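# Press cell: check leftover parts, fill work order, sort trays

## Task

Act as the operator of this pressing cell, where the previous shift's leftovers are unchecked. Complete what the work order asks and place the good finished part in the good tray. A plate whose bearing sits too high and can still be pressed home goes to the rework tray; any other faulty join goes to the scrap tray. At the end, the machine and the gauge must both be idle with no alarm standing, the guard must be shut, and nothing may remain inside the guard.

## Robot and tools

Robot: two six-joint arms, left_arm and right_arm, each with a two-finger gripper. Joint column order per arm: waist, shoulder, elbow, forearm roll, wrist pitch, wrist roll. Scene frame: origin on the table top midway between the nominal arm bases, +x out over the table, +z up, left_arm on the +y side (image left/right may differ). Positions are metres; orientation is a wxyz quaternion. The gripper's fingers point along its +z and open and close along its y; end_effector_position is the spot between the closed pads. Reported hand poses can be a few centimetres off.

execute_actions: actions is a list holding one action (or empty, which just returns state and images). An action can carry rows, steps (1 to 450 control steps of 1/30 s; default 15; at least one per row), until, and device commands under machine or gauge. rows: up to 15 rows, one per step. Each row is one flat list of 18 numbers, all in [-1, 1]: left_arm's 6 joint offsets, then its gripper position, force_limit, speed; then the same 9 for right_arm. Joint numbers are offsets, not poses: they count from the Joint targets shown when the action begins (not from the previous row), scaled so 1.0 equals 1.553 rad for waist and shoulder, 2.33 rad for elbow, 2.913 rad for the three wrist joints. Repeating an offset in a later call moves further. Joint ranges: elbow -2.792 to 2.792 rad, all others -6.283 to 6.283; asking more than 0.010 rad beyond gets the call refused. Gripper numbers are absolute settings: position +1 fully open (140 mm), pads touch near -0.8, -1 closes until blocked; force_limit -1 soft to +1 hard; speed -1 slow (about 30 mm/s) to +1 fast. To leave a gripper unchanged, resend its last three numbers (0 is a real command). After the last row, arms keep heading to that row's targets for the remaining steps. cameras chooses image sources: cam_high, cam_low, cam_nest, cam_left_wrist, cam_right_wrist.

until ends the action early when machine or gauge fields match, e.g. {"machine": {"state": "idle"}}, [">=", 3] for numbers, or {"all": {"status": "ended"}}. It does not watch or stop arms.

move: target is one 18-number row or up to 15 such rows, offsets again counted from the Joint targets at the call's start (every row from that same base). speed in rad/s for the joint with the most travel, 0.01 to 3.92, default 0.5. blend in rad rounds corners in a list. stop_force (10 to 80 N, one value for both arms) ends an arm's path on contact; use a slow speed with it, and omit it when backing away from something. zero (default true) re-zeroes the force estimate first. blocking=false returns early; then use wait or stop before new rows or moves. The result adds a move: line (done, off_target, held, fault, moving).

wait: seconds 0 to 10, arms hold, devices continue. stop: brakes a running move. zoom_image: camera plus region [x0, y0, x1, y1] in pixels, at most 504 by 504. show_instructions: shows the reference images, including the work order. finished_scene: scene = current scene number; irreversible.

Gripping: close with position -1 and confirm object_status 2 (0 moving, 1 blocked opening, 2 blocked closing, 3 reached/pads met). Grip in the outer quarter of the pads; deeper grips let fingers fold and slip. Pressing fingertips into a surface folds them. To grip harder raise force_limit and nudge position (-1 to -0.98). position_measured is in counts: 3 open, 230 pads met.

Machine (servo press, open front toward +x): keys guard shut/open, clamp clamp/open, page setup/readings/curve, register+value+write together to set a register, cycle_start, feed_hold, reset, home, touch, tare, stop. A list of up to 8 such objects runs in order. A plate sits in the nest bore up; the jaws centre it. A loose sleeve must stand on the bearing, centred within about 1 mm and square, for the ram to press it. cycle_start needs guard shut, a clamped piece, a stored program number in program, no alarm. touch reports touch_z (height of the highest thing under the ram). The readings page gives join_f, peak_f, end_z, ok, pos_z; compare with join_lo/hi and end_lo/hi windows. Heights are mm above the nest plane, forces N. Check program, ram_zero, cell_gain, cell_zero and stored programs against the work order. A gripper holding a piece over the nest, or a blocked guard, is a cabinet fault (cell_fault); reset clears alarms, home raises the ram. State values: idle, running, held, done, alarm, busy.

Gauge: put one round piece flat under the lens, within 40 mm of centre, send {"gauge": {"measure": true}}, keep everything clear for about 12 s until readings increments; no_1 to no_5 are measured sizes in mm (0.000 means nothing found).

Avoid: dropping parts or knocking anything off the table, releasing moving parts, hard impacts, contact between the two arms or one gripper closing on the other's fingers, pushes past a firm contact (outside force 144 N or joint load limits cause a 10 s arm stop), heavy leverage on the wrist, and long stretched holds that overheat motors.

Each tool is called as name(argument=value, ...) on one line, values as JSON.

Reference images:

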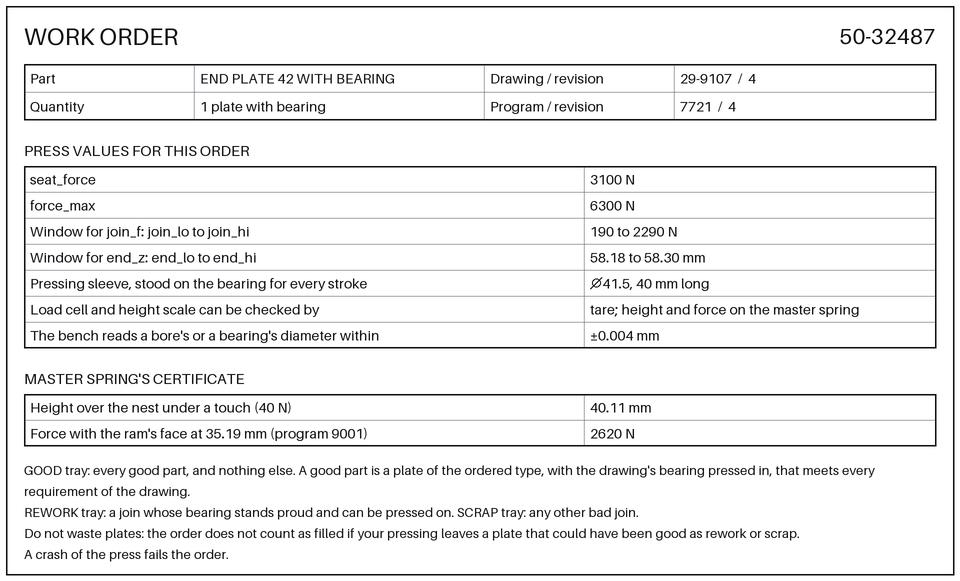

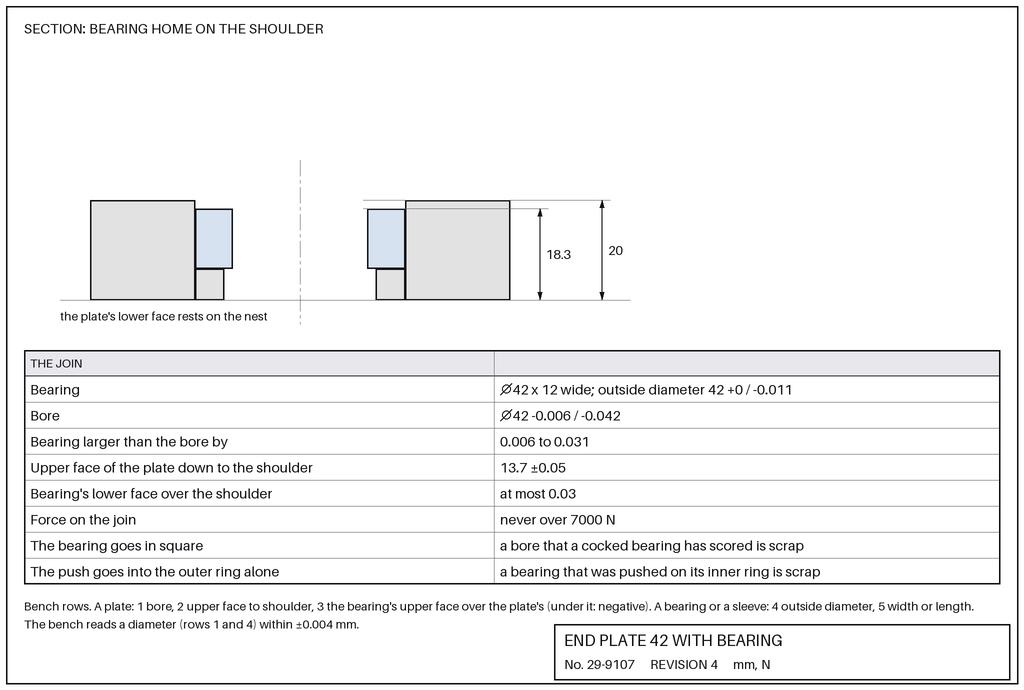

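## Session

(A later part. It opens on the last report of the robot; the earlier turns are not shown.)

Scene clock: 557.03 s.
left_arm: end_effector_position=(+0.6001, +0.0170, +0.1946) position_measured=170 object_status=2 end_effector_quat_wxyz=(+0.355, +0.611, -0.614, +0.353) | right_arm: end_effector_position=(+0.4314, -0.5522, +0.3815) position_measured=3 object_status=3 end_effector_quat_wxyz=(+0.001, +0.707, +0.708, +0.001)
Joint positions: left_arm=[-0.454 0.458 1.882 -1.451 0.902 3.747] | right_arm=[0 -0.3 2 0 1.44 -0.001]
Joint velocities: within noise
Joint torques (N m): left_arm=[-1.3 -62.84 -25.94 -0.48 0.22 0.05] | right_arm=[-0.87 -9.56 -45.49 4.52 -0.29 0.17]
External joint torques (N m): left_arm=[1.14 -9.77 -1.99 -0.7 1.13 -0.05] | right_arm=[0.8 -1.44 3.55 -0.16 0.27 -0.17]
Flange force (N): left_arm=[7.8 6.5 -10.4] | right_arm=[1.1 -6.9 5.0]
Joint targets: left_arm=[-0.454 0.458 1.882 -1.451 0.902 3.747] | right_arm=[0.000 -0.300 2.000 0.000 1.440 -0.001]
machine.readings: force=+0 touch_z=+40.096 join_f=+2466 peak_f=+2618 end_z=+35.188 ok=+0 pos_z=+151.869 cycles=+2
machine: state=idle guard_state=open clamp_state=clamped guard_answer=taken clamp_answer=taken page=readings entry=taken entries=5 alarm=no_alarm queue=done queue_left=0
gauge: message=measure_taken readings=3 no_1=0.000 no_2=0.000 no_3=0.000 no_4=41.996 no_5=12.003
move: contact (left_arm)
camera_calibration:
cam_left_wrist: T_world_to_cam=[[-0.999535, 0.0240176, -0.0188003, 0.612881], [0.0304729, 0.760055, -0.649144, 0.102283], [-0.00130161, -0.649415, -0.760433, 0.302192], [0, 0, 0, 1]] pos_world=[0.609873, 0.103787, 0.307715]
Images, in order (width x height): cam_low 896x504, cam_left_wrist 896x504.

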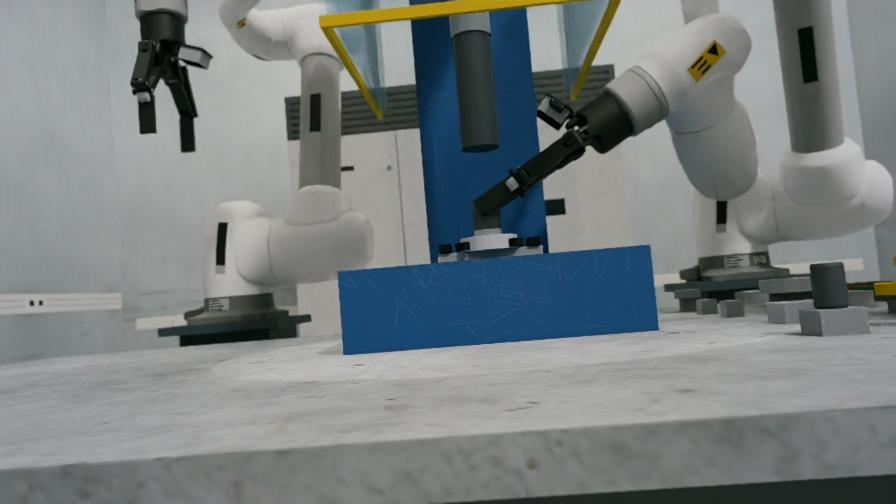

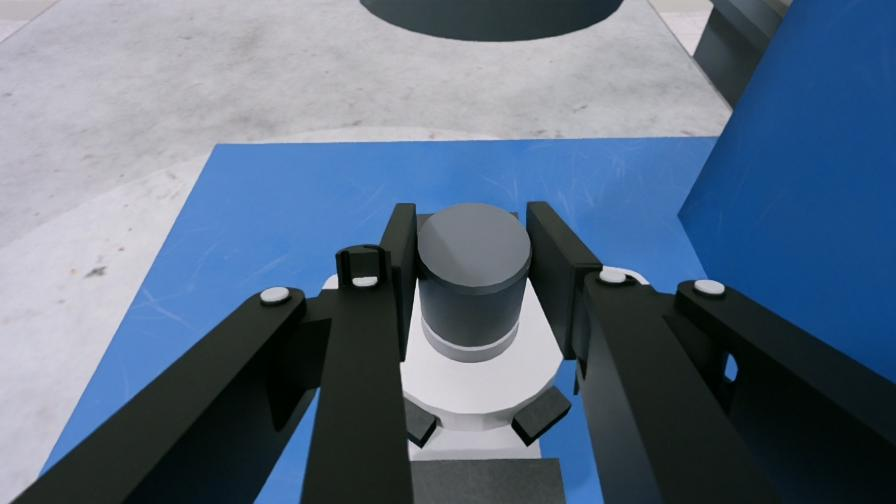

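move(target=[0,-0.00016,-0.00004,0.00009,0.00001,-0.00015,-1,0,-1,0,0,0,0,0,0,1,1,1], speed=0.01, cameras=[])

execute_actions(actions=[{"rows":[[0,0,0,0,0,0,-0.325,0,-1,0,0,0,0,0,0,1,1,1]],"steps":20}], cameras=[])

execute_actions(actions=[{"rows":[[0,0,0,0,0,0,-0.305,0,-1,0,0,0,0,0,0,1,1,1]],"steps":20}], cameras=[])

execute_actions(actions=[{"rows":[[0,0,0,0,0,0,0.2,0,-1,0,0,0,0,0,0,1,1,1]],"steps":50}], cameras=["cam_left_wrist"])

move(target=[[0.09507,-0.0374,0.035,0.02612,0.03388,0.01635,0.2,0,-1,0,0,0,0,0,0,1,1,1],[0.27273,-0.0997,0.0353,0.09604,0.10995,0.00437,0.2,0,-1,0,0,0,0,0,0,1,1,1]], speed=[0.12,0.4], blend=[0.03,0], cameras=["cam_left_wrist","cam_low","cam_nest"])

zoom_image(camera="cam_low", region=[465, 195, 515, 245])

zoom_image(camera="cam_left_wrist", region=[395, 30, 505, 150])

zoom_image(camera="cam_nest", region=[345, 225, 435, 295])

Scene clock: 558.97 s.
left_arm: end_effector_position=(+0.6001, +0.0170, +0.1948) position_measured=170 object_status=2 end_effector_quat_wxyz=(+0.355, +0.611, -0.614, +0.353) | right_arm: end_effector_position=(+0.4314, -0.5522, +0.3815) position_measured=3 object_status=3 end_effector_quat_wxyz=(+0.001, +0.707, +0.708, +0.001)
Joint positions: left_arm=[-0.454 0.458 1.882 -1.451 0.902 3.746] | right_arm=[0 -0.3 2 0 1.44 -0.001]
Joint velocities: within noise
Joint torques (N m): left_arm=[0.06 -66.46 -27.35 -0.92 0.95 0.13] | right_arm=[-1.12 -9.58 -45.79 4.46 -0.37 0.11]
External joint torques (N m): left_arm=[-0.2 -6.26 -0.54 -0.26 0.39 -0.13] | right_arm=[1.02 -1.22 3.87 -0.12 0.34 -0.11]
Flange force (N): left_arm=[5.4 6.1 -5.9] | right_arm=[1.8 -6.9 5.4]
Joint targets: left_arm=[-0.454 0.458 1.882 -1.451 0.902 3.746] | right_arm=[0.000 -0.300 2.000 0.000 1.440 -0.001]
machine.readings: force=+0 touch_z=+40.096 join_f=+2466 peak_f=+2618 end_z=+35.188 ok=+0 pos_z=+151.869 cycles=+2
machine: state=idle guard_state=open clamp_state=clamped guard_answer=taken clamp_answer=taken page=readings entry=taken entries=5 alarm=no_alarm queue=done queue_left=0
gauge: message=measure_taken readings=3 no_1=0.000 no_2=0.000 no_3=0.000 no_4=41.996 no_5=12.003
move: done
No camera images: "cameras" was empty.

Scene clock: 559.83 s.
left_arm: end_effector_position=(+0.6001, +0.0170, +0.1948) position_measured=170 object_status=3 end_effector_quat_wxyz=(+0.355, +0.611, -0.614, +0.353) | right_arm: end_effector_position=(+0.4314, -0.5522, +0.3815) position_measured=3 object_status=3 end_effector_quat_wxyz=(+0.001, +0.707, +0.708, +0.001)
Joint positions: left_arm=[-0.454 0.458 1.882 -1.451 0.902 3.746] | right_arm=[0 -0.3 2 0 1.44 -0.001]
Joint velocities: within noise
Joint torques (N m): left_arm=[0.83 -68.16 -28.4 -1.18 1.2 0.1] | right_arm=[-0.99 -9.18 -45.49 4.47 -0.35 0.13]
External joint torques (N m): left_arm=[-0.91 -5.19 0.39 0 0.16 -0.1] | right_arm=[0.83 -1.34 3.6 -0.13 0.32 -0.13]
Flange force (N): left_arm=[4.5 7.0 -4.5] | right_arm=[1.3 -6.8 5.0]
Joint targets: left_arm=[-0.454 0.458 1.882 -1.451 0.902 3.746] | right_arm=[0.000 -0.300 2.000 0.000 1.440 -0.001]
machine.readings: force=+0 touch_z=+40.096 join_f=+2466 peak_f=+2618 end_z=+35.188 ok=+0 pos_z=+151.869 cycles=+2
machine: state=idle guard_state=open clamp_state=clamped guard_answer=taken clamp_answer=taken page=readings entry=taken entries=5 alarm=no_alarm queue=done queue_left=0
gauge: message=measure_taken readings=3 no_1=0.000 no_2=0.000 no_3=0.000 no_4=41.996 no_5=12.003
No camera images: "cameras" was empty.

Scene clock: 560.70 s.
left_arm: end_effector_position=(+0.6001, +0.0170, +0.1948) position_measured=167 object_status=3 end_effector_quat_wxyz=(+0.355, +0.611, -0.614, +0.353) | right_arm: end_effector_position=(+0.4314, -0.5522, +0.3815) position_measured=3 object_status=3 end_effector_quat_wxyz=(+0.001, +0.707, +0.708, +0.001)
Joint positions: left_arm=[-0.454 0.458 1.882 -1.451 0.902 3.746] | right_arm=[0 -0.3 2 0 1.44 -0.001]
Joint velocities: within noise
Joint torques (N m): left_arm=[1.12 -69.09 -27.49 -0.9 1.63 0.09] | right_arm=[-1.09 -9.57 -45.39 4.45 -0.38 0.13]
External joint torques (N m): left_arm=[-1.23 -3.87 -0.45 -0.28 -0.27 -0.09] | right_arm=[0.99 -1.27 3.48 -0.11 0.37 -0.13]
Flange force (N): left_arm=[4.3 4.6 -1.7] | right_arm=[1.7 -6.6 4.7]
Joint targets: left_arm=[-0.454 0.458 1.882 -1.451 0.902 3.746] | right_arm=[0.000 -0.300 2.000 0.000 1.440 -0.001]
machine.readings: force=+0 touch_z=+40.096 join_f=+2466 peak_f=+2618 end_z=+35.188 ok=+0 pos_z=+151.869 cycles=+2
machine: state=idle guard_state=open clamp_state=clamped guard_answer=taken clamp_answer=taken page=readings entry=taken entries=5 alarm=no_alarm queue=done queue_left=0
gauge: message=measure_taken readings=3 no_1=0.000 no_2=0.000 no_3=0.000 no_4=41.996 no_5=12.003
No camera images: "cameras" was empty.

Scene clock: 562.57 s.
left_arm: end_effector_position=(+0.6001, +0.0170, +0.1948) position_measured=104 object_status=3 end_effector_quat_wxyz=(+0.355, +0.611, -0.614, +0.353) | right_arm: end_effector_position=(+0.4314, -0.5522, +0.3815) position_measured=3 object_status=3 end_effector_quat_wxyz=(+0.001, +0.707, +0.708, +0.001)
Joint positions: left_arm=[-0.454 0.458 1.882 -1.451 0.902 3.746] | right_arm=[0 -0.3 2 0 1.44 -0.001]
Joint velocities: within noise
Joint torques (N m): left_arm=[1.72 -69.05 -27.45 -0.83 1.63 0.1] | right_arm=[-0.89 -9.46 -45.67 4.51 -0.29 0.2]
External joint torques (N m): left_arm=[-1.85 -3.86 -0.61 -0.34 -0.28 -0.1] | right_arm=[0.78 -1.36 3.78 -0.17 0.27 -0.2]
Flange force (N): left_arm=[4.8 4.8 -0.9] | right_arm=[0.9 -7.0 5.4]
Joint targets: left_arm=[-0.454 0.458 1.882 -1.451 0.902 3.746] | right_arm=[0.000 -0.300 2.000 0.000 1.440 -0.001]
machine.readings: force=+0 touch_z=+40.096 join_f=+2466 peak_f=+2618 end_z=+35.188 ok=+0 pos_z=+151.869 cycles=+2
machine: state=idle guard_state=open clamp_state=clamped guard_answer=taken clamp_answer=taken page=readings entry=taken entries=5 alarm=no_alarm queue=done queue_left=0
gauge: message=measure_taken readings=3 no_1=0.000 no_2=0.000 no_3=0.000 no_4=41.996 no_5=12.003
camera_calibration:
cam_left_wrist: T_world_to_cam=[[-0.999535, 0.0240176, -0.0188003, 0.612885], [0.0304729, 0.760055, -0.649144, 0.102413], [-0.00130161, -0.649415, -0.760433, 0.302344], [0, 0, 0, 1]] pos_world=[0.609873, 0.103787, 0.307915]
Images, in order (width x height): cam_left_wrist 896x504.

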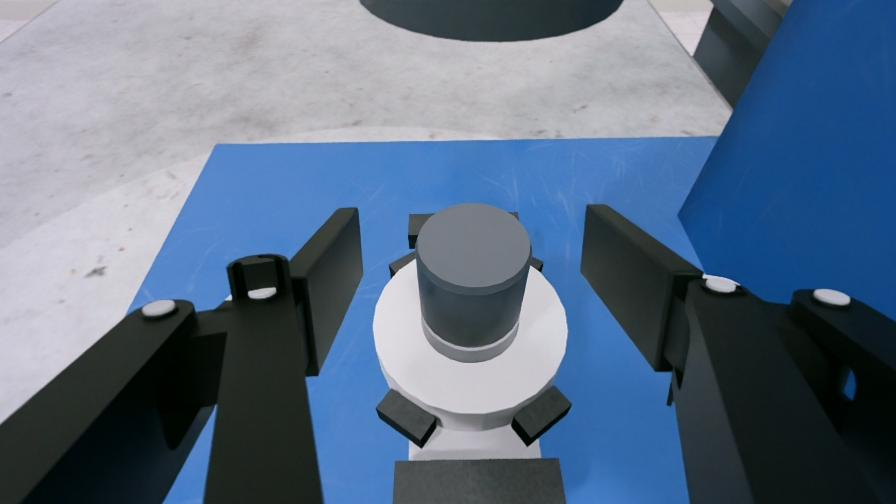

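Scene clock: 564.83 s.
left_arm: end_effector_position=(+0.5939, +0.2984, +0.2604) position_measured=104 object_status=3 end_effector_quat_wxyz=(+0.354, +0.611, -0.614, +0.353) | right_arm: end_effector_position=(+0.4314, -0.5522, +0.3815) position_measured=3 object_status=3 end_effector_quat_wxyz=(+0.001, +0.707, +0.708, +0.001)
Joint positions: left_arm=[-0.031 0.303 1.964 -1.171 1.222 3.759] | right_arm=[0 -0.3 2 0 1.44 -0.001]
Joint velocities: within noise
Joint torques (N m): left_arm=[1.03 -56 -29.02 -0.27 1.59 0.05] | right_arm=[-0.74 -9.35 -45.46 4.5 -0.34 0.16]
External joint torques (N m): left_arm=[-1.24 -3.59 -0.45 -0.29 -0.23 -0.05] | right_arm=[0.63 -1.38 3.51 -0.15 0.32 -0.16]
Flange force (N): left_arm=[4.9 4.1 0.3] | right_arm=[0.6 -6.8 4.9]
Joint targets: left_arm=[-0.031 0.303 1.964 -1.171 1.222 3.759] | right_arm=[0.000 -0.300 2.000 0.000 1.440 -0.001]
machine.readings: force=+0 touch_z=+40.096 join_f=+2466 peak_f=+2618 end_z=+35.188 ok=+0 pos_z=+151.869 cycles=+2
machine: state=idle guard_state=open clamp_state=clamped guard_answer=taken clamp_answer=taken page=readings entry=taken entries=5 alarm=no_alarm queue=done queue_left=0
gauge: message=measure_taken readings=3 no_1=0.000 no_2=0.000 no_3=0.000 no_4=41.996 no_5=12.003
move: done
camera_calibration:
cam_left_wrist: T_world_to_cam=[[-0.999559, 0.0229091, -0.0188677, 0.601435], [0.0296744, 0.760738, -0.64838, -0.0686786], [-0.000500422, -0.648654, -0.761083, 0.534364], [0, 0, 0, 1]] pos_world=[0.603475, 0.385086, 0.373513]
Images, in order (width x height): cam_low 896x504, cam_nest 896x504, cam_left_wrist 896x504.

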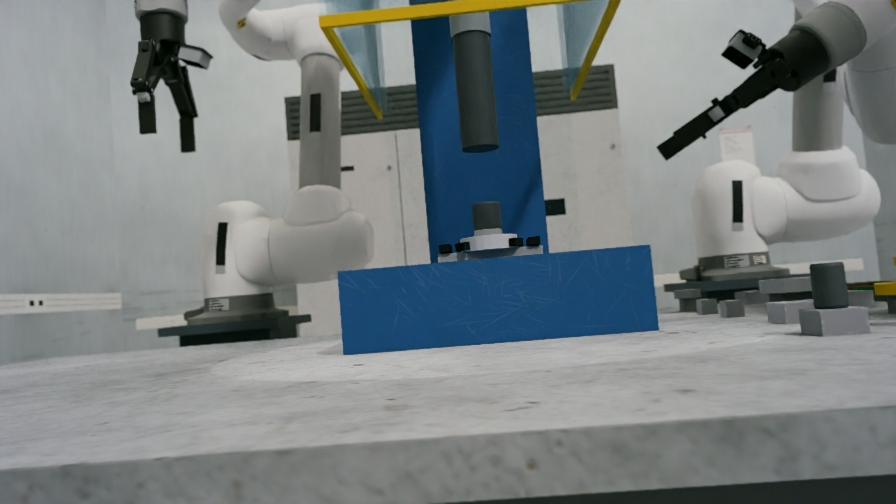

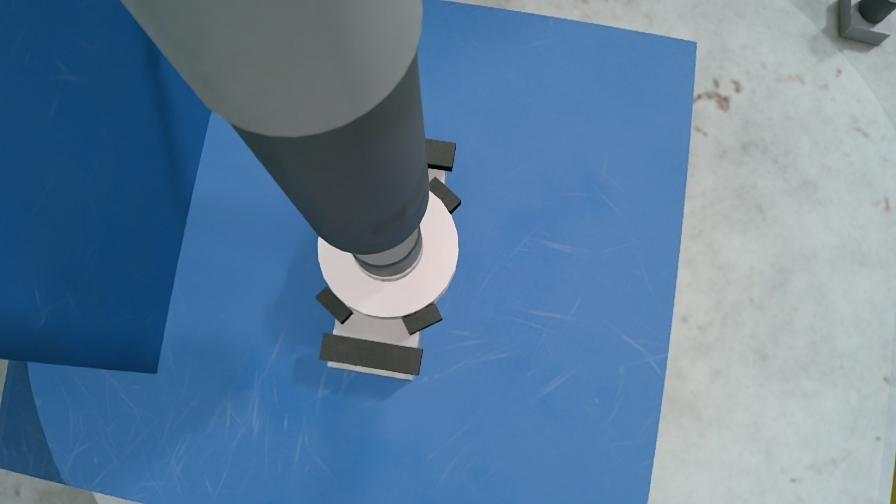

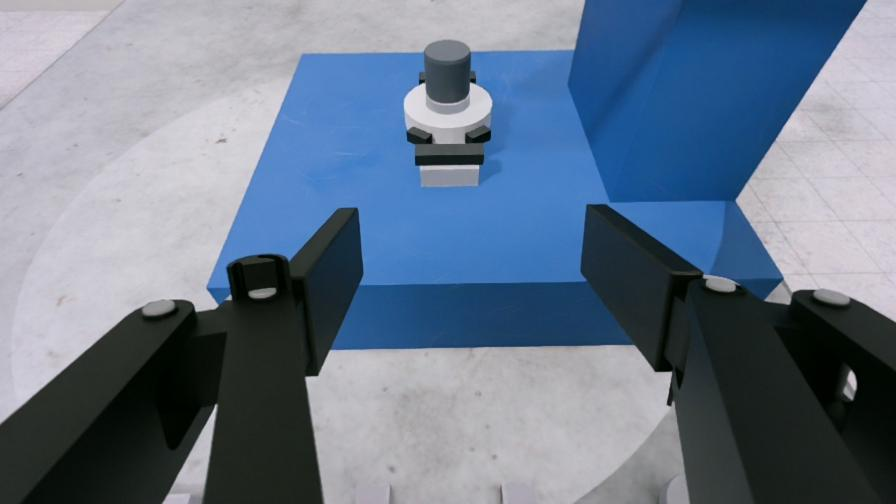

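Scaled by 10.080.

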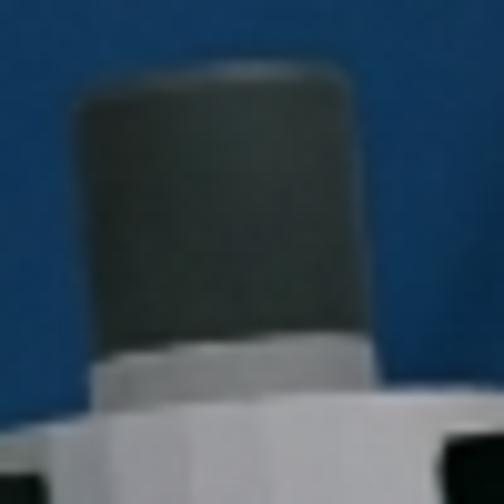

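Scaled by 4.200.

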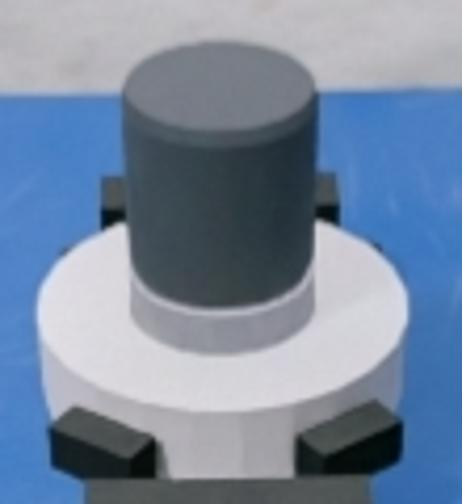

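Scaled by 5.600.

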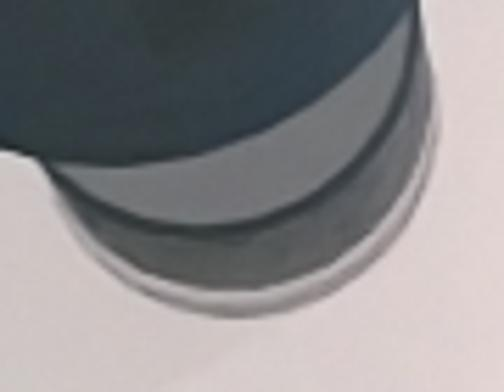

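execute_actions(actions=[{"machine":[{"guard":"shut","page":"setup"},{"cycle_start":true,"page":"readings"}],"steps":450,"until":{"machine":{"queue":["=","done"]}}}], cameras=["cam_low"])

Scene clock: 573.50 s.
left_arm: end_effector_position=(+0.5939, +0.2984, +0.2603) position_measured=104 object_status=3 end_effector_quat_wxyz=(+0.354, +0.611, -0.614, +0.353) | right_arm: end_effector_position=(+0.4314, -0.5522, +0.3815) position_measured=3 object_status=3 end_effector_quat_wxyz=(+0.001, +0.707, +0.708, +0.001)
Joint positions: left_arm=[-0.031 0.303 1.964 -1.171 1.222 3.759] | right_arm=[0 -0.3 2 0 1.44 -0.001]
Joint velocities: within noise
Joint torques (N m): left_arm=[1.2 -55.93 -28.99 -0.25 1.6 0.1] | right_arm=[-1.29 -9.53 -45.65 4.53 -0.31 0.12]
External joint torques (N m): left_arm=[-1.37 -3.98 -0.59 -0.32 -0.23 -0.1] | right_arm=[1.23 -1.55 3.71 -0.18 0.29 -0.12]
Flange force (N): left_arm=[5.5 4.4 0.2] | right_arm=[2.3 -7.3 5.2]
Joint targets: left_arm=[-0.031 0.303 1.964 -1.171 1.222 3.759] | right_arm=[0.000 -0.300 2.000 0.000 1.440 -0.001]
Tool commands: left_gripper/position=+0.2 left_gripper/force_limit=+0.0 left_gripper/speed=-1.0 right_gripper/position=+1.0 right_gripper/force_limit=+1.0 right_gripper/speed=+1.0
machine.readings: force=+0 touch_z=+40.096 join_f=+981 peak_f=+3485 end_z=+58.236 ok=+1 pos_z=+151.869 cycles=+3
machine: state=done guard_state=shut clamp_state=clamped guard_answer=taken clamp_answer=taken page=readings entry=taken entries=6 alarm=no_alarm queue=done queue_left=0
gauge: message=measure_taken readings=3 no_1=0.000 no_2=0.000 no_3=0.000 no_4=41.996 no_5=12.003
Images, in order (width x height): cam_low 896x504.

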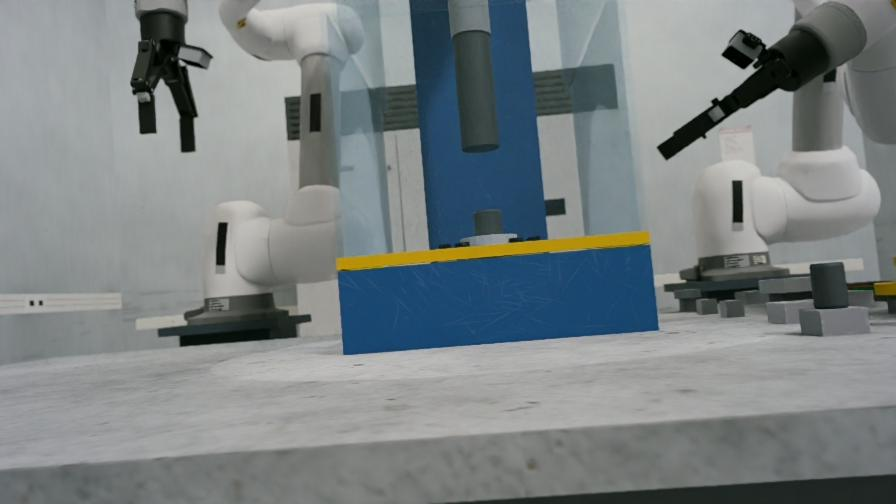

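execute_actions(actions=[{"machine":{"guard":"open"},"steps":90,"until":{"machine":{"guard_state":"open"}}}], cameras=["cam_low"])

move(target=[[-0.17766,0.06234,-0.0003,-0.06992,-0.07607,0.01198,0.2,0,-1,0,0,0,0,0,0,1,1,1],[-0.27273,0.10944,-0.03305,-0.10161,-0.11057,0.00459,0.2,0,-1,0,0,0,0,0,0,1,1,1]], speed=[0.4,0.12], blend=[0.03,0], cameras=["cam_left_wrist"])

Scene clock: 576.50 s.
left_arm: end_effector_position=(+0.5939, +0.2984, +0.2603) position_measured=104 object_status=3 end_effector_quat_wxyz=(+0.354, +0.611, -0.614, +0.353) | right_arm: end_effector_position=(+0.4314, -0.5522, +0.3815) position_measured=3 object_status=3 end_effector_quat_wxyz=(+0.001, +0.707, +0.708, +0.001)
Joint positions: left_arm=[-0.031 0.303 1.964 -1.171 1.222 3.759] | right_arm=[0 -0.3 2 0 1.44 -0.001]
Joint velocities: within noise
Joint torques (N m): left_arm=[1.57 -56.15 -29 -0.31 1.61 0.09] | right_arm=[-1.11 -9.94 -45.36 4.46 -0.31 0.15]
External joint torques (N m): left_arm=[-1.77 -3.58 -0.51 -0.26 -0.24 -0.09] | right_arm=[1.03 -1.02 3.4 -0.11 0.29 -0.15]
Flange force (N): left_arm=[5.4 4.0 0.9] | right_arm=[1.8 -6.0 4.8]
Joint targets: left_arm=[-0.031 0.303 1.964 -1.171 1.222 3.759] | right_arm=[0.000 -0.300 2.000 0.000 1.440 -0.001]
Tool commands: left_gripper/position=+0.2 left_gripper/force_limit=+0.0 left_gripper/speed=-1.0 right_gripper/position=+1.0 right_gripper/force_limit=+1.0 right_gripper/speed=+1.0
machine.readings: force=+0 touch_z=+40.096 join_f=+981 peak_f=+3485 end_z=+58.236 ok=+1 pos_z=+151.869 cycles=+3
machine: state=done guard_state=open clamp_state=clamped guard_answer=taken clamp_answer=taken page=readings entry=taken entries=6 alarm=no_alarm queue=running queue_left=0
gauge: message=measure_taken readings=3 no_1=0.000 no_2=0.000 no_3=0.000 no_4=41.996 no_5=12.003
Images, in order (width x height): cam_low 896x504.

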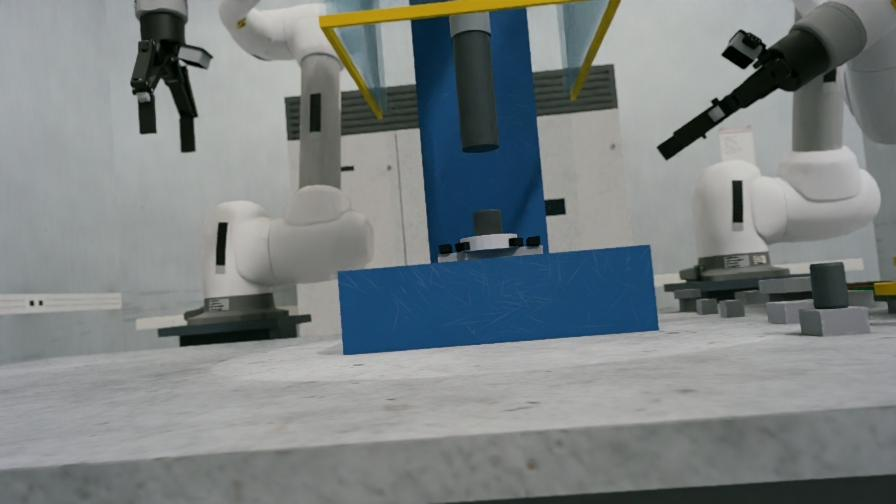

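Scene clock: 578.73 s.
left_arm: end_effector_position=(+0.6004, +0.0168, +0.1826) position_measured=104 object_status=3 end_effector_quat_wxyz=(+0.355, +0.610, -0.614, +0.353) | right_arm: end_effector_position=(+0.4314, -0.5522, +0.3815) position_measured=3 object_status=3 end_effector_quat_wxyz=(+0.001, +0.707, +0.708, +0.001)
Joint positions: left_arm=[-0.454 0.473 1.887 -1.467 0.9 3.772] | right_arm=[0 -0.3 2 0 1.44 -0.001]
Joint velocities: within noise
Joint torques (N m): left_arm=[1.49 -70.06 -26.88 -1.03 1.65 0.06] | right_arm=[-1.05 -9.76 -45.51 4.49 -0.35 0.16]
External joint torques (N m): left_arm=[-1.61 -3.58 -0.46 -0.17 -0.26 -0.06] | right_arm=[0.99 -1.3 3.57 -0.15 0.33 -0.16]
Flange force (N): left_arm=[4.4 4.4 -1.2] | right_arm=[1.6 -6.7 5.0]
Joint targets: left_arm=[-0.454 0.473 1.887 -1.467 0.900 3.772] | right_arm=[0.000 -0.300 2.000 0.000 1.440 -0.001]
machine.readings: force=+0 touch_z=+40.096 join_f=+981 peak_f=+3485 end_z=+58.236 ok=+1 pos_z=+151.869 cycles=+3
machine: state=done guard_state=open clamp_state=clamped guard_answer=taken clamp_answer=taken page=readings entry=taken entries=6 alarm=no_alarm queue=done queue_left=0
gauge: message=measure_taken readings=3 no_1=0.000 no_2=0.000 no_3=0.000 no_4=41.996 no_5=12.003
move: done
camera_calibration:
cam_left_wrist: T_world_to_cam=[[-0.999528, 0.0242907, -0.0187871, 0.612824], [0.0306714, 0.759771, -0.649466, 0.0946433], [-0.00150208, -0.649736, -0.760158, 0.293012], [0, 0, 0, 1]] pos_world=[0.610072, 0.103587, 0.295716]
Images, in order (width x height): cam_left_wrist 896x504.

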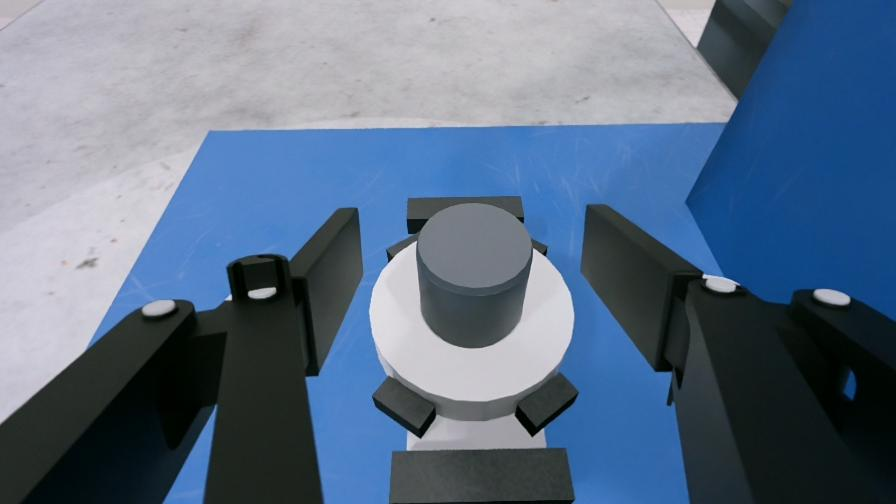

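execute_actions(actions=[{"rows":[[0,0,0,0,0,0,-1,0,-1,0,0,0,0,0,0,1,1,1]],"steps":70}], cameras=[])

move(target=[[-0.0006,-0.02003,-0.00532,0.01219,0.00117,-0.0194,-1,0,-1,0,0,0,0,0,0,1,1,1],[0.09478,-0.06484,0.02884,0.04202,0.03556,-0.00858,-1,0,-1,0,0,0,0,0,0,1,1,1],[0.27244,-0.20103,-0.0321,0.12884,0.15379,-0.09973,-1,0,-1,0,0,0,0,0,0,1,1,1],[0.20528,-0.117,0.05039,0.50367,-0.37827,-0.75561,-1,0,-1,0,0,0,0,0,0,1,1,1],[0.22099,0.04514,0.00494,0.50367,-0.42836,-0.75561,-1,0,-1,0,0,0,0,0,0,1,1,1]], speed=[0.04,0.25,0.5,0.7,0.3], blend=[0.003,0.03,0.1,0.03,0], cameras=["cam_left_wrist","cam_nest"])

zoom_image(camera="cam_left_wrist", region=[370, 190, 570, 390])

zoom_image(camera="cam_nest", region=[300, 160, 480, 390])

Scene clock: 583.37 s.
left_arm: end_effector_position=(+0.6004, +0.0168, +0.1826) position_measured=170 object_status=2 end_effector_quat_wxyz=(+0.355, +0.610, -0.614, +0.353) | right_arm: end_effector_position=(+0.4314, -0.5522, +0.3815) position_measured=3 object_status=3 end_effector_quat_wxyz=(+0.001, +0.707, +0.708, +0.001)
Joint positions: left_arm=[-0.454 0.473 1.887 -1.467 0.9 3.772] | right_arm=[0 -0.3 2 0 1.44 -0.001]
Joint velocities: within noise
Joint torques (N m): left_arm=[-1.06 -66.8 -25.68 -0.61 1.35 0.03] | right_arm=[-0.87 -9.6 -45.49 4.52 -0.4 0.14]
External joint torques (N m): left_arm=[0.92 -6.8 -1.63 -0.59 0.06 -0.03] | right_arm=[0.73 -1.11 3.48 -0.17 0.38 -0.14]
Flange force (N): left_arm=[5.8 4.4 -6.5] | right_arm=[1.0 -6.3 4.8]
Joint targets: left_arm=[-0.454 0.473 1.887 -1.467 0.900 3.772] | right_arm=[0.000 -0.300 2.000 0.000 1.440 -0.001]
machine.readings: force=+0 touch_z=+40.096 join_f=+981 peak_f=+3485 end_z=+58.236 ok=+1 pos_z=+151.869 cycles=+3
machine: state=done guard_state=open clamp_state=clamped guard_answer=taken clamp_answer=taken page=readings entry=taken entries=6 alarm=no_alarm queue=done queue_left=0
gauge: message=measure_taken readings=3 no_1=0.000 no_2=0.000 no_3=0.000 no_4=41.996 no_5=12.003
No camera images: "cameras" was empty.

Scene clock: 590.00 s.
left_arm: end_effector_position=(+0.9463, +0.4962, +0.1302) position_measured=170 object_status=2 end_effector_quat_wxyz=(+0.029, +0.865, -0.050, +0.499) | right_arm: end_effector_position=(+0.4314, -0.5522, +0.3815) position_measured=3 object_status=3 end_effector_quat_wxyz=(+0.001, +0.707, +0.708, +0.001)
Joint positions: left_arm=[-0.111 0.543 1.899 0 -0.348 1.572] | right_arm=[0 -0.3 2 0 1.44 -0.001]
Joint velocities: within noise
Joint torques (N m): left_arm=[1.26 -81.7 -31.41 3.01 -3.52 0.09] | right_arm=[-1.05 -9.3 -45.5 4.51 -0.31 0.05]
External joint torques (N m): left_arm=[-1.5 0.04 2.24 -0.26 1.12 -0.09] | right_arm=[0.95 -1.55 3.53 -0.15 0.29 -0.05]
Flange force (N): left_arm=[-0.8 3.1 -3.6] | right_arm=[1.8 -7.1 4.9]
Joint targets: left_arm=[-0.111 0.543 1.899 0.000 -0.348 1.572] | right_arm=[0.000 -0.300 2.000 0.000 1.440 -0.001]
machine.readings: force=+0 touch_z=+40.096 join_f=+981 peak_f=+3485 end_z=+58.236 ok=+1 pos_z=+151.869 cycles=+3
machine: state=done guard_state=open clamp_state=clamped guard_answer=taken clamp_answer=taken page=readings entry=taken entries=6 alarm=no_alarm queue=done queue_left=0
gauge: message=measure_taken readings=3 no_1=0.000 no_2=0.000 no_3=0.000 no_4=41.996 no_5=12.003
move: done
camera_calibration:
cam_left_wrist: T_world_to_cam=[[-0.134516, -0.990726, -0.0191503, 0.631166], [-0.752829, 0.114743, -0.648138, 0.746974], [0.644325, -0.0727678, -0.761282, -0.332093], [0, 0, 0, 1]] pos_world=[0.861221, 0.515437, 0.243413]
Images, in order (width x height): cam_nest 896x504, cam_left_wrist 896x504.

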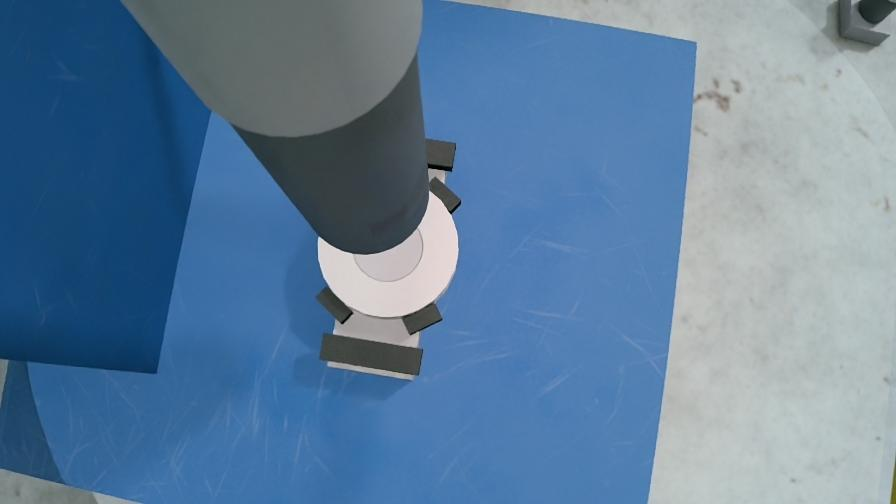

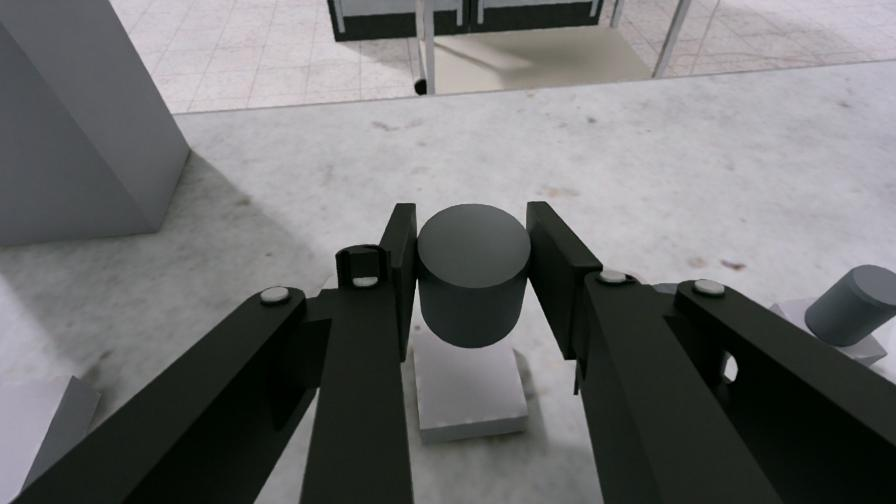

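Scaled by 2.520.

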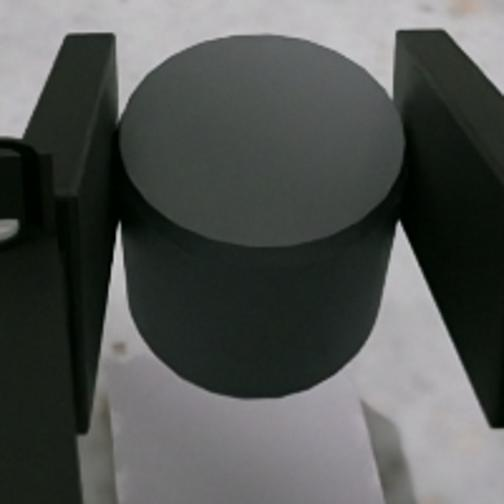

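Scaled by 2.191.

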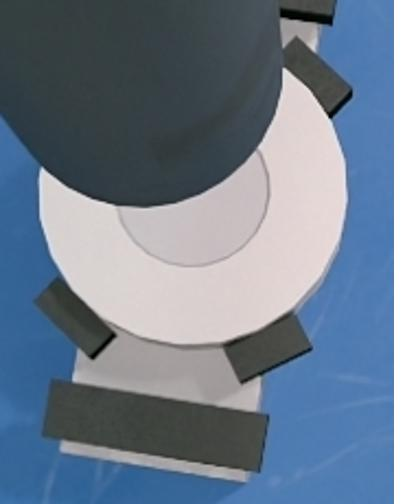

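move(target=[[0,0.047,0.005,0,-0.0291,0,-1,0,-1,0,0,0,0,0,0,1,1,1],[0,0.0575,0.0062,0,-0.0356,0,-1,0,-1,0,0,0,0,0,0,1,1,1]], speed=[0.06,0.015], stop_force=10, cameras=["cam_left_wrist"])

zoom_image(camera="cam_left_wrist", region=[370, 190, 570, 410])

Scene clock: 593.90 s.
left_arm: end_effector_position=(+0.9463, +0.4962, +0.0672) position_measured=170 object_status=2 end_effector_quat_wxyz=(+0.029, +0.865, -0.050, +0.499) | right_arm: end_effector_position=(+0.4314, -0.5522, +0.3815) position_measured=3 object_status=3 end_effector_quat_wxyz=(+0.001, +0.707, +0.708, +0.001)
Joint positions: left_arm=[-0.111 0.629 1.913 0 -0.448 1.572] | right_arm=[0 -0.3 2 0 1.44 -0.001]
Joint velocities: within noise
Joint torques (N m): left_arm=[1.38 -72.62 -21.44 2.59 0.16 0.02] | right_arm=[-0.9 -9.36 -45.6 4.48 -0.41 0.14]
External joint torques (N m): left_arm=[-1.61 -13.37 -4.54 -0.17 -2.57 -0.02] | right_arm=[0.84 -1.74 3.54 -0.12 0.39 -0.14]
Flange force (N): left_arm=[10.3 3.1 -13.2] | right_arm=[1.2 -7.5 4.7]
Joint targets: left_arm=[-0.111 0.629 1.913 0.000 -0.448 1.572] | right_arm=[0.000 -0.300 2.000 0.000 1.440 -0.001]
machine.readings: force=+0 touch_z=+40.096 join_f=+981 peak_f=+3485 end_z=+58.236 ok=+1 pos_z=+151.869 cycles=+3
machine: state=done guard_state=open clamp_state=clamped guard_answer=taken clamp_answer=taken page=readings entry=taken entries=6 alarm=no_alarm queue=done queue_left=0
gauge: message=measure_taken readings=3 no_1=0.000 no_2=0.000 no_3=0.000 no_4=41.996 no_5=12.003
move: contact (left_arm); path passed 1 of 2 targets
camera_calibration:
cam_left_wrist: T_world_to_cam=[[-0.134503, -0.990727, -0.0191981, 0.629844], [-0.752597, 0.114739, -0.648408, 0.705864], [0.644599, -0.0727647, -0.761051, -0.380351], [0, 0, 0, 1]] pos_world=[0.86112, 0.515337, 0.180314]
Images, in order (width x height): cam_left_wrist 896x504.

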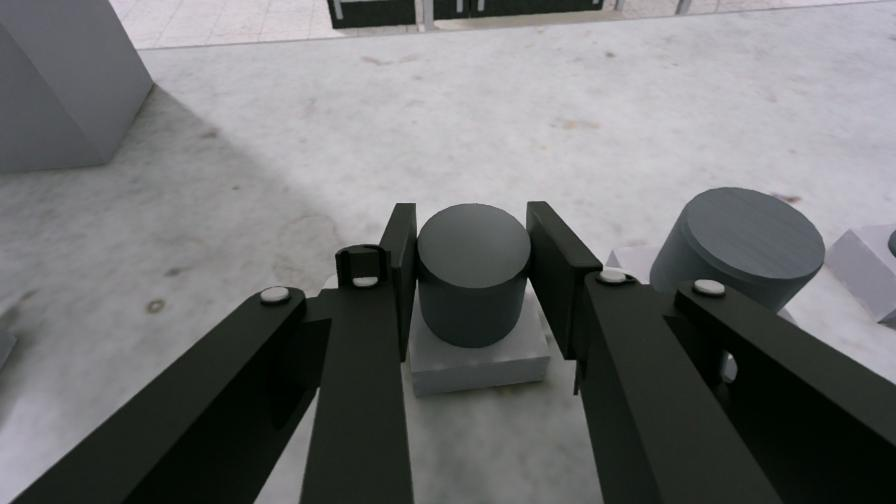

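Scaled by 2.291.

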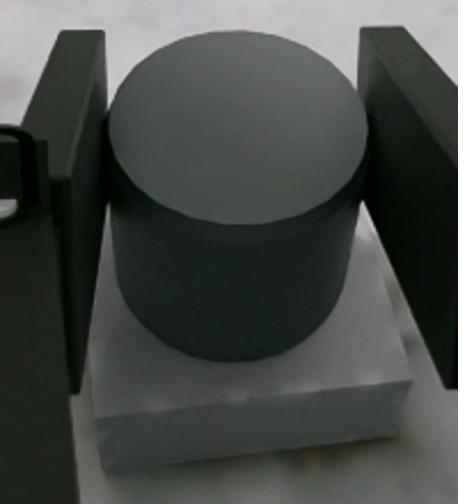

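execute_actions(actions=[{"rows":[[0,0,0,0,0,0,-0.1,0,-1,0,0,0,0,0,0,1,1,1]],"steps":30,"machine":{"clamp":"open"}}], cameras=[])

move(target=[0,-0.05525,-0.0061,0,0.03447,0,-0.1,0,-1,0,0,0,0,0,0,1,1,1], speed=0.1, cameras=["cam_left_wrist"])

zoom_image(camera="cam_left_wrist", region=[370, 270, 570, 450])

Scene clock: 596.40 s.
left_arm: end_effector_position=(+0.9462, +0.4962, +0.0672) position_measured=141 object_status=3 end_effector_quat_wxyz=(+0.029, +0.865, -0.050, +0.499) | right_arm: end_effector_position=(+0.4314, -0.5522, +0.3815) position_measured=3 object_status=3 end_effector_quat_wxyz=(+0.001, +0.707, +0.708, +0.001)
Joint positions: left_arm=[-0.111 0.629 1.913 0 -0.448 1.572] | right_arm=[0 -0.3 2 0 1.44 -0.001]
Joint velocities: within noise
Joint torques (N m): left_arm=[1.14 -81.68 -25.54 2.72 -2.22 0.09] | right_arm=[-1.06 -9.35 -45.67 4.51 -0.4 0.1]
External joint torques (N m): left_arm=[-1.36 -4.23 -0.31 -0.31 -0.17 -0.09] | right_arm=[0.96 -1.48 3.77 -0.18 0.37 -0.1]
Flange force (N): left_arm=[3.2 2.9 -6.0] | right_arm=[1.6 -7.3 5.2]
Joint targets: left_arm=[-0.111 0.629 1.913 0.000 -0.448 1.572] | right_arm=[0.000 -0.300 2.000 0.000 1.440 -0.001]
machine.readings: force=+0 touch_z=+40.096 join_f=+981 peak_f=+3485 end_z=+58.236 ok=+1 pos_z=+151.869 cycles=+3
machine: state=idle guard_state=open clamp_state=open guard_answer=taken clamp_answer=taken page=readings entry=taken entries=6 alarm=no_alarm queue=running queue_left=0
gauge: message=measure_taken readings=3 no_1=0.000 no_2=0.000 no_3=0.000 no_4=41.996 no_5=12.003
No camera images: "cameras" was empty.

Scene clock: 597.67 s.
left_arm: end_effector_position=(+0.9465, +0.4962, +0.1304) position_measured=141 object_status=3 end_effector_quat_wxyz=(+0.029, +0.865, -0.050, +0.499) | right_arm: end_effector_position=(+0.4314, -0.5522, +0.3815) position_measured=3 object_status=3 end_effector_quat_wxyz=(+0.001, +0.707, +0.708, +0.001)
Joint positions: left_arm=[-0.111 0.543 1.898 0 -0.347 1.572] | right_arm=[0 -0.3 2 0 1.44 -0.001]
Joint velocities: within noise
Joint torques (N m): left_arm=[1.26 -77.83 -28.53 3 -2.22 0.06] | right_arm=[-1.04 -9.5 -45.57 4.54 -0.38 0.11]
External joint torques (N m): left_arm=[-1.51 -3.84 -0.69 -0.25 -0.18 -0.06] | right_arm=[0.93 -1.25 3.68 -0.2 0.35 -0.11]
Flange force (N): left_arm=[2.8 3.1 -5.0] | right_arm=[1.6 -6.7 5.1]
Joint targets: left_arm=[-0.111 0.543 1.899 0.000 -0.347 1.572] | right_arm=[0.000 -0.300 2.000 0.000 1.440 -0.001]
machine.readings: force=+0 touch_z=+40.096 join_f=+981 peak_f=+3485 end_z=+58.236 ok=+1 pos_z=+151.869 cycles=+3
machine: state=idle guard_state=open clamp_state=open guard_answer=taken clamp_answer=taken page=readings entry=taken entries=6 alarm=no_alarm queue=done queue_left=0
gauge: message=measure_taken readings=3 no_1=0.000 no_2=0.000 no_3=0.000 no_4=41.996 no_5=12.003
move: done
camera_calibration:
cam_left_wrist: T_world_to_cam=[[-0.134514, -0.990726, -0.0191694, 0.631101], [-0.752737, 0.114744, -0.648245, 0.747212], [0.644432, -0.0727687, -0.761191, -0.332191], [0, 0, 0, 1]] pos_world=[0.861421, 0.515337, 0.243613]
Images, in order (width x height): cam_left_wrist 896x504.

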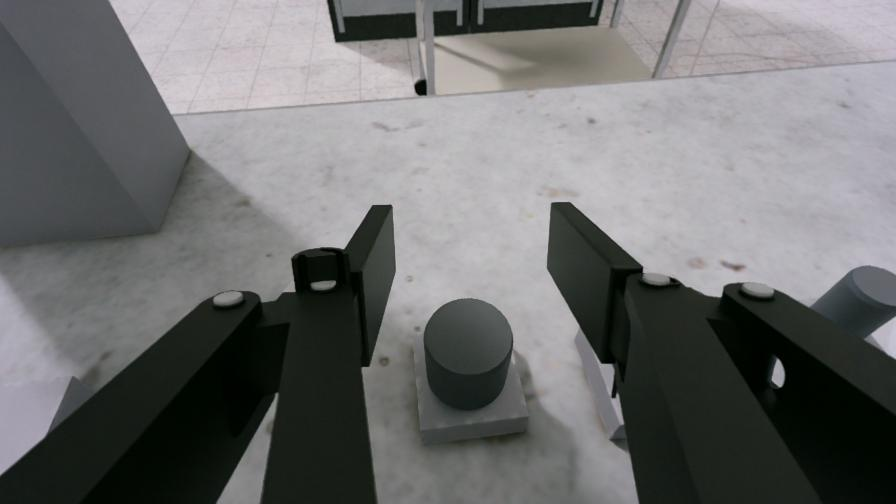

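Scaled by 2.520.

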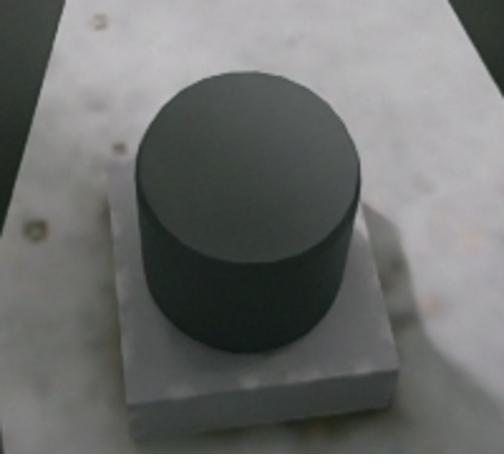

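move(target=[[-0.01558,-0.16201,0.04536,0,0.04988,0,0.45,0,-1,0,0,0,0,0,0,1,1,1],[0.05158,-0.24604,-0.03712,-0.37484,0.58194,0.65554,0.45,0,-1,0,0,0,0,0,0,1,1,1],[-0.12608,-0.09234,0.02785,-0.47168,0.46265,0.76272,0.45,0,-1,0,0,0,0,0,0,1,1,1],[-0.22692,-0.04559,-0.00755,-0.50333,0.42568,0.75166,0.45,0,-1,0,0,0,0,0,0,1,1,1]], speed=[0.3,0.9,0.6,0.25], blend=[0.03,0.1,0.03,0], cameras=["cam_left_wrist","cam_nest"])

Scene clock: 603.27 s.
left_arm: end_effector_position=(+0.6004, +0.0103, +0.1851) position_measured=72 object_status=3 end_effector_quat_wxyz=(+0.354, +0.611, -0.614, +0.353) | right_arm: end_effector_position=(+0.4314, -0.5522, +0.3815) position_measured=3 object_status=3 end_effector_quat_wxyz=(+0.001, +0.707, +0.708, +0.001)
Joint positions: left_arm=[-0.463 0.473 1.881 -1.466 0.893 3.761] | right_arm=[0 -0.3 2 0 1.44 -0.001]
Joint velocities: within noise
Joint torques (N m): left_arm=[1.62 -70.03 -27.04 -0.88 1.66 0.08] | right_arm=[-1.24 -9.37 -45.52 4.45 -0.33 0.18]
External joint torques (N m): left_arm=[-1.73 -4.09 -0.63 -0.31 -0.29 -0.08] | right_arm=[1.08 -1.13 3.69 -0.12 0.31 -0.18]
Flange force (N): left_arm=[4.9 4.9 -1.3] | right_arm=[1.8 -6.5 5.2]
Joint targets: left_arm=[-0.463 0.472 1.881 -1.466 0.893 3.761] | right_arm=[0.000 -0.300 2.000 0.000 1.440 -0.001]
machine.readings: force=+0 touch_z=+40.096 join_f=+981 peak_f=+3485 end_z=+58.236 ok=+1 pos_z=+151.869 cycles=+3
machine: state=idle guard_state=open clamp_state=open guard_answer=taken clamp_answer=taken page=readings entry=taken entries=6 alarm=no_alarm queue=done queue_left=0
gauge: message=measure_taken readings=3 no_1=0.000 no_2=0.000 no_3=0.000 no_4=41.996 no_5=12.003
move: done
camera_calibration:
cam_left_wrist: T_world_to_cam=[[-0.999559, 0.0232417, -0.0184749, 0.612965], [0.0296731, 0.761052, -0.648012, 0.101475], [-0.00100053, -0.648274, -0.761406, 0.290555], [0, 0, 0, 1]] pos_world=[0.609975, 0.0968851, 0.298312]
Images, in order (width x height): cam_nest 896x504, cam_left_wrist 896x504.

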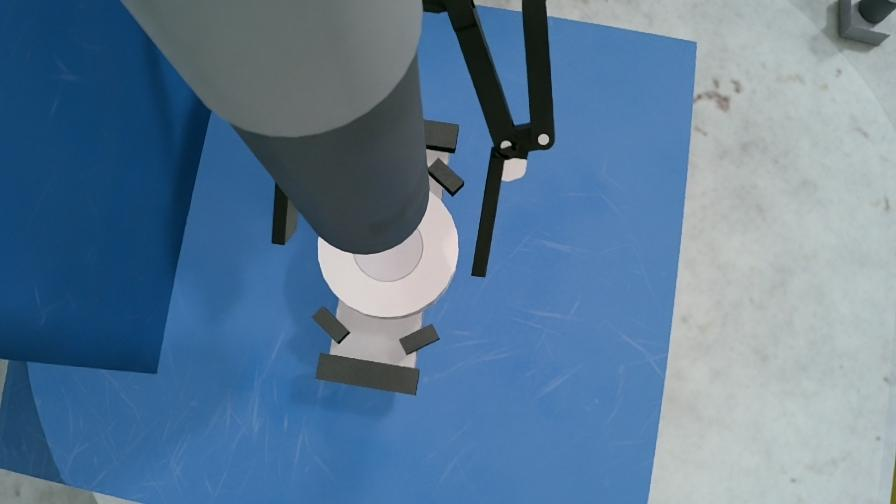

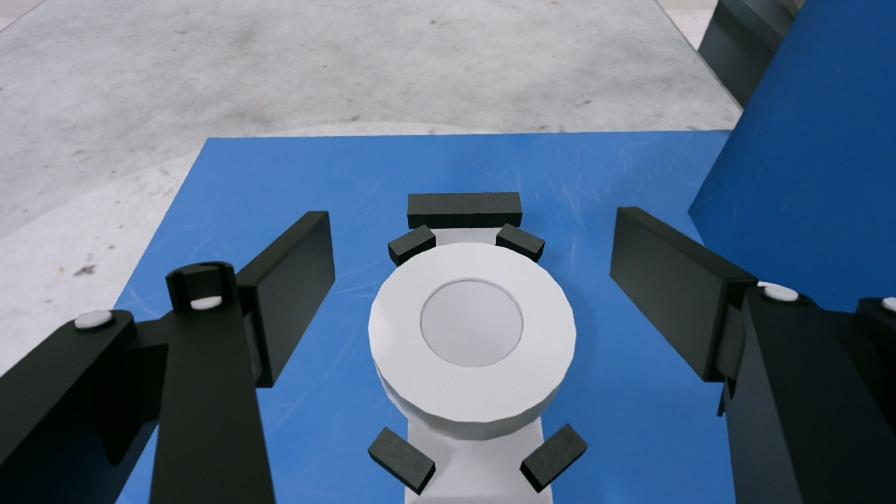

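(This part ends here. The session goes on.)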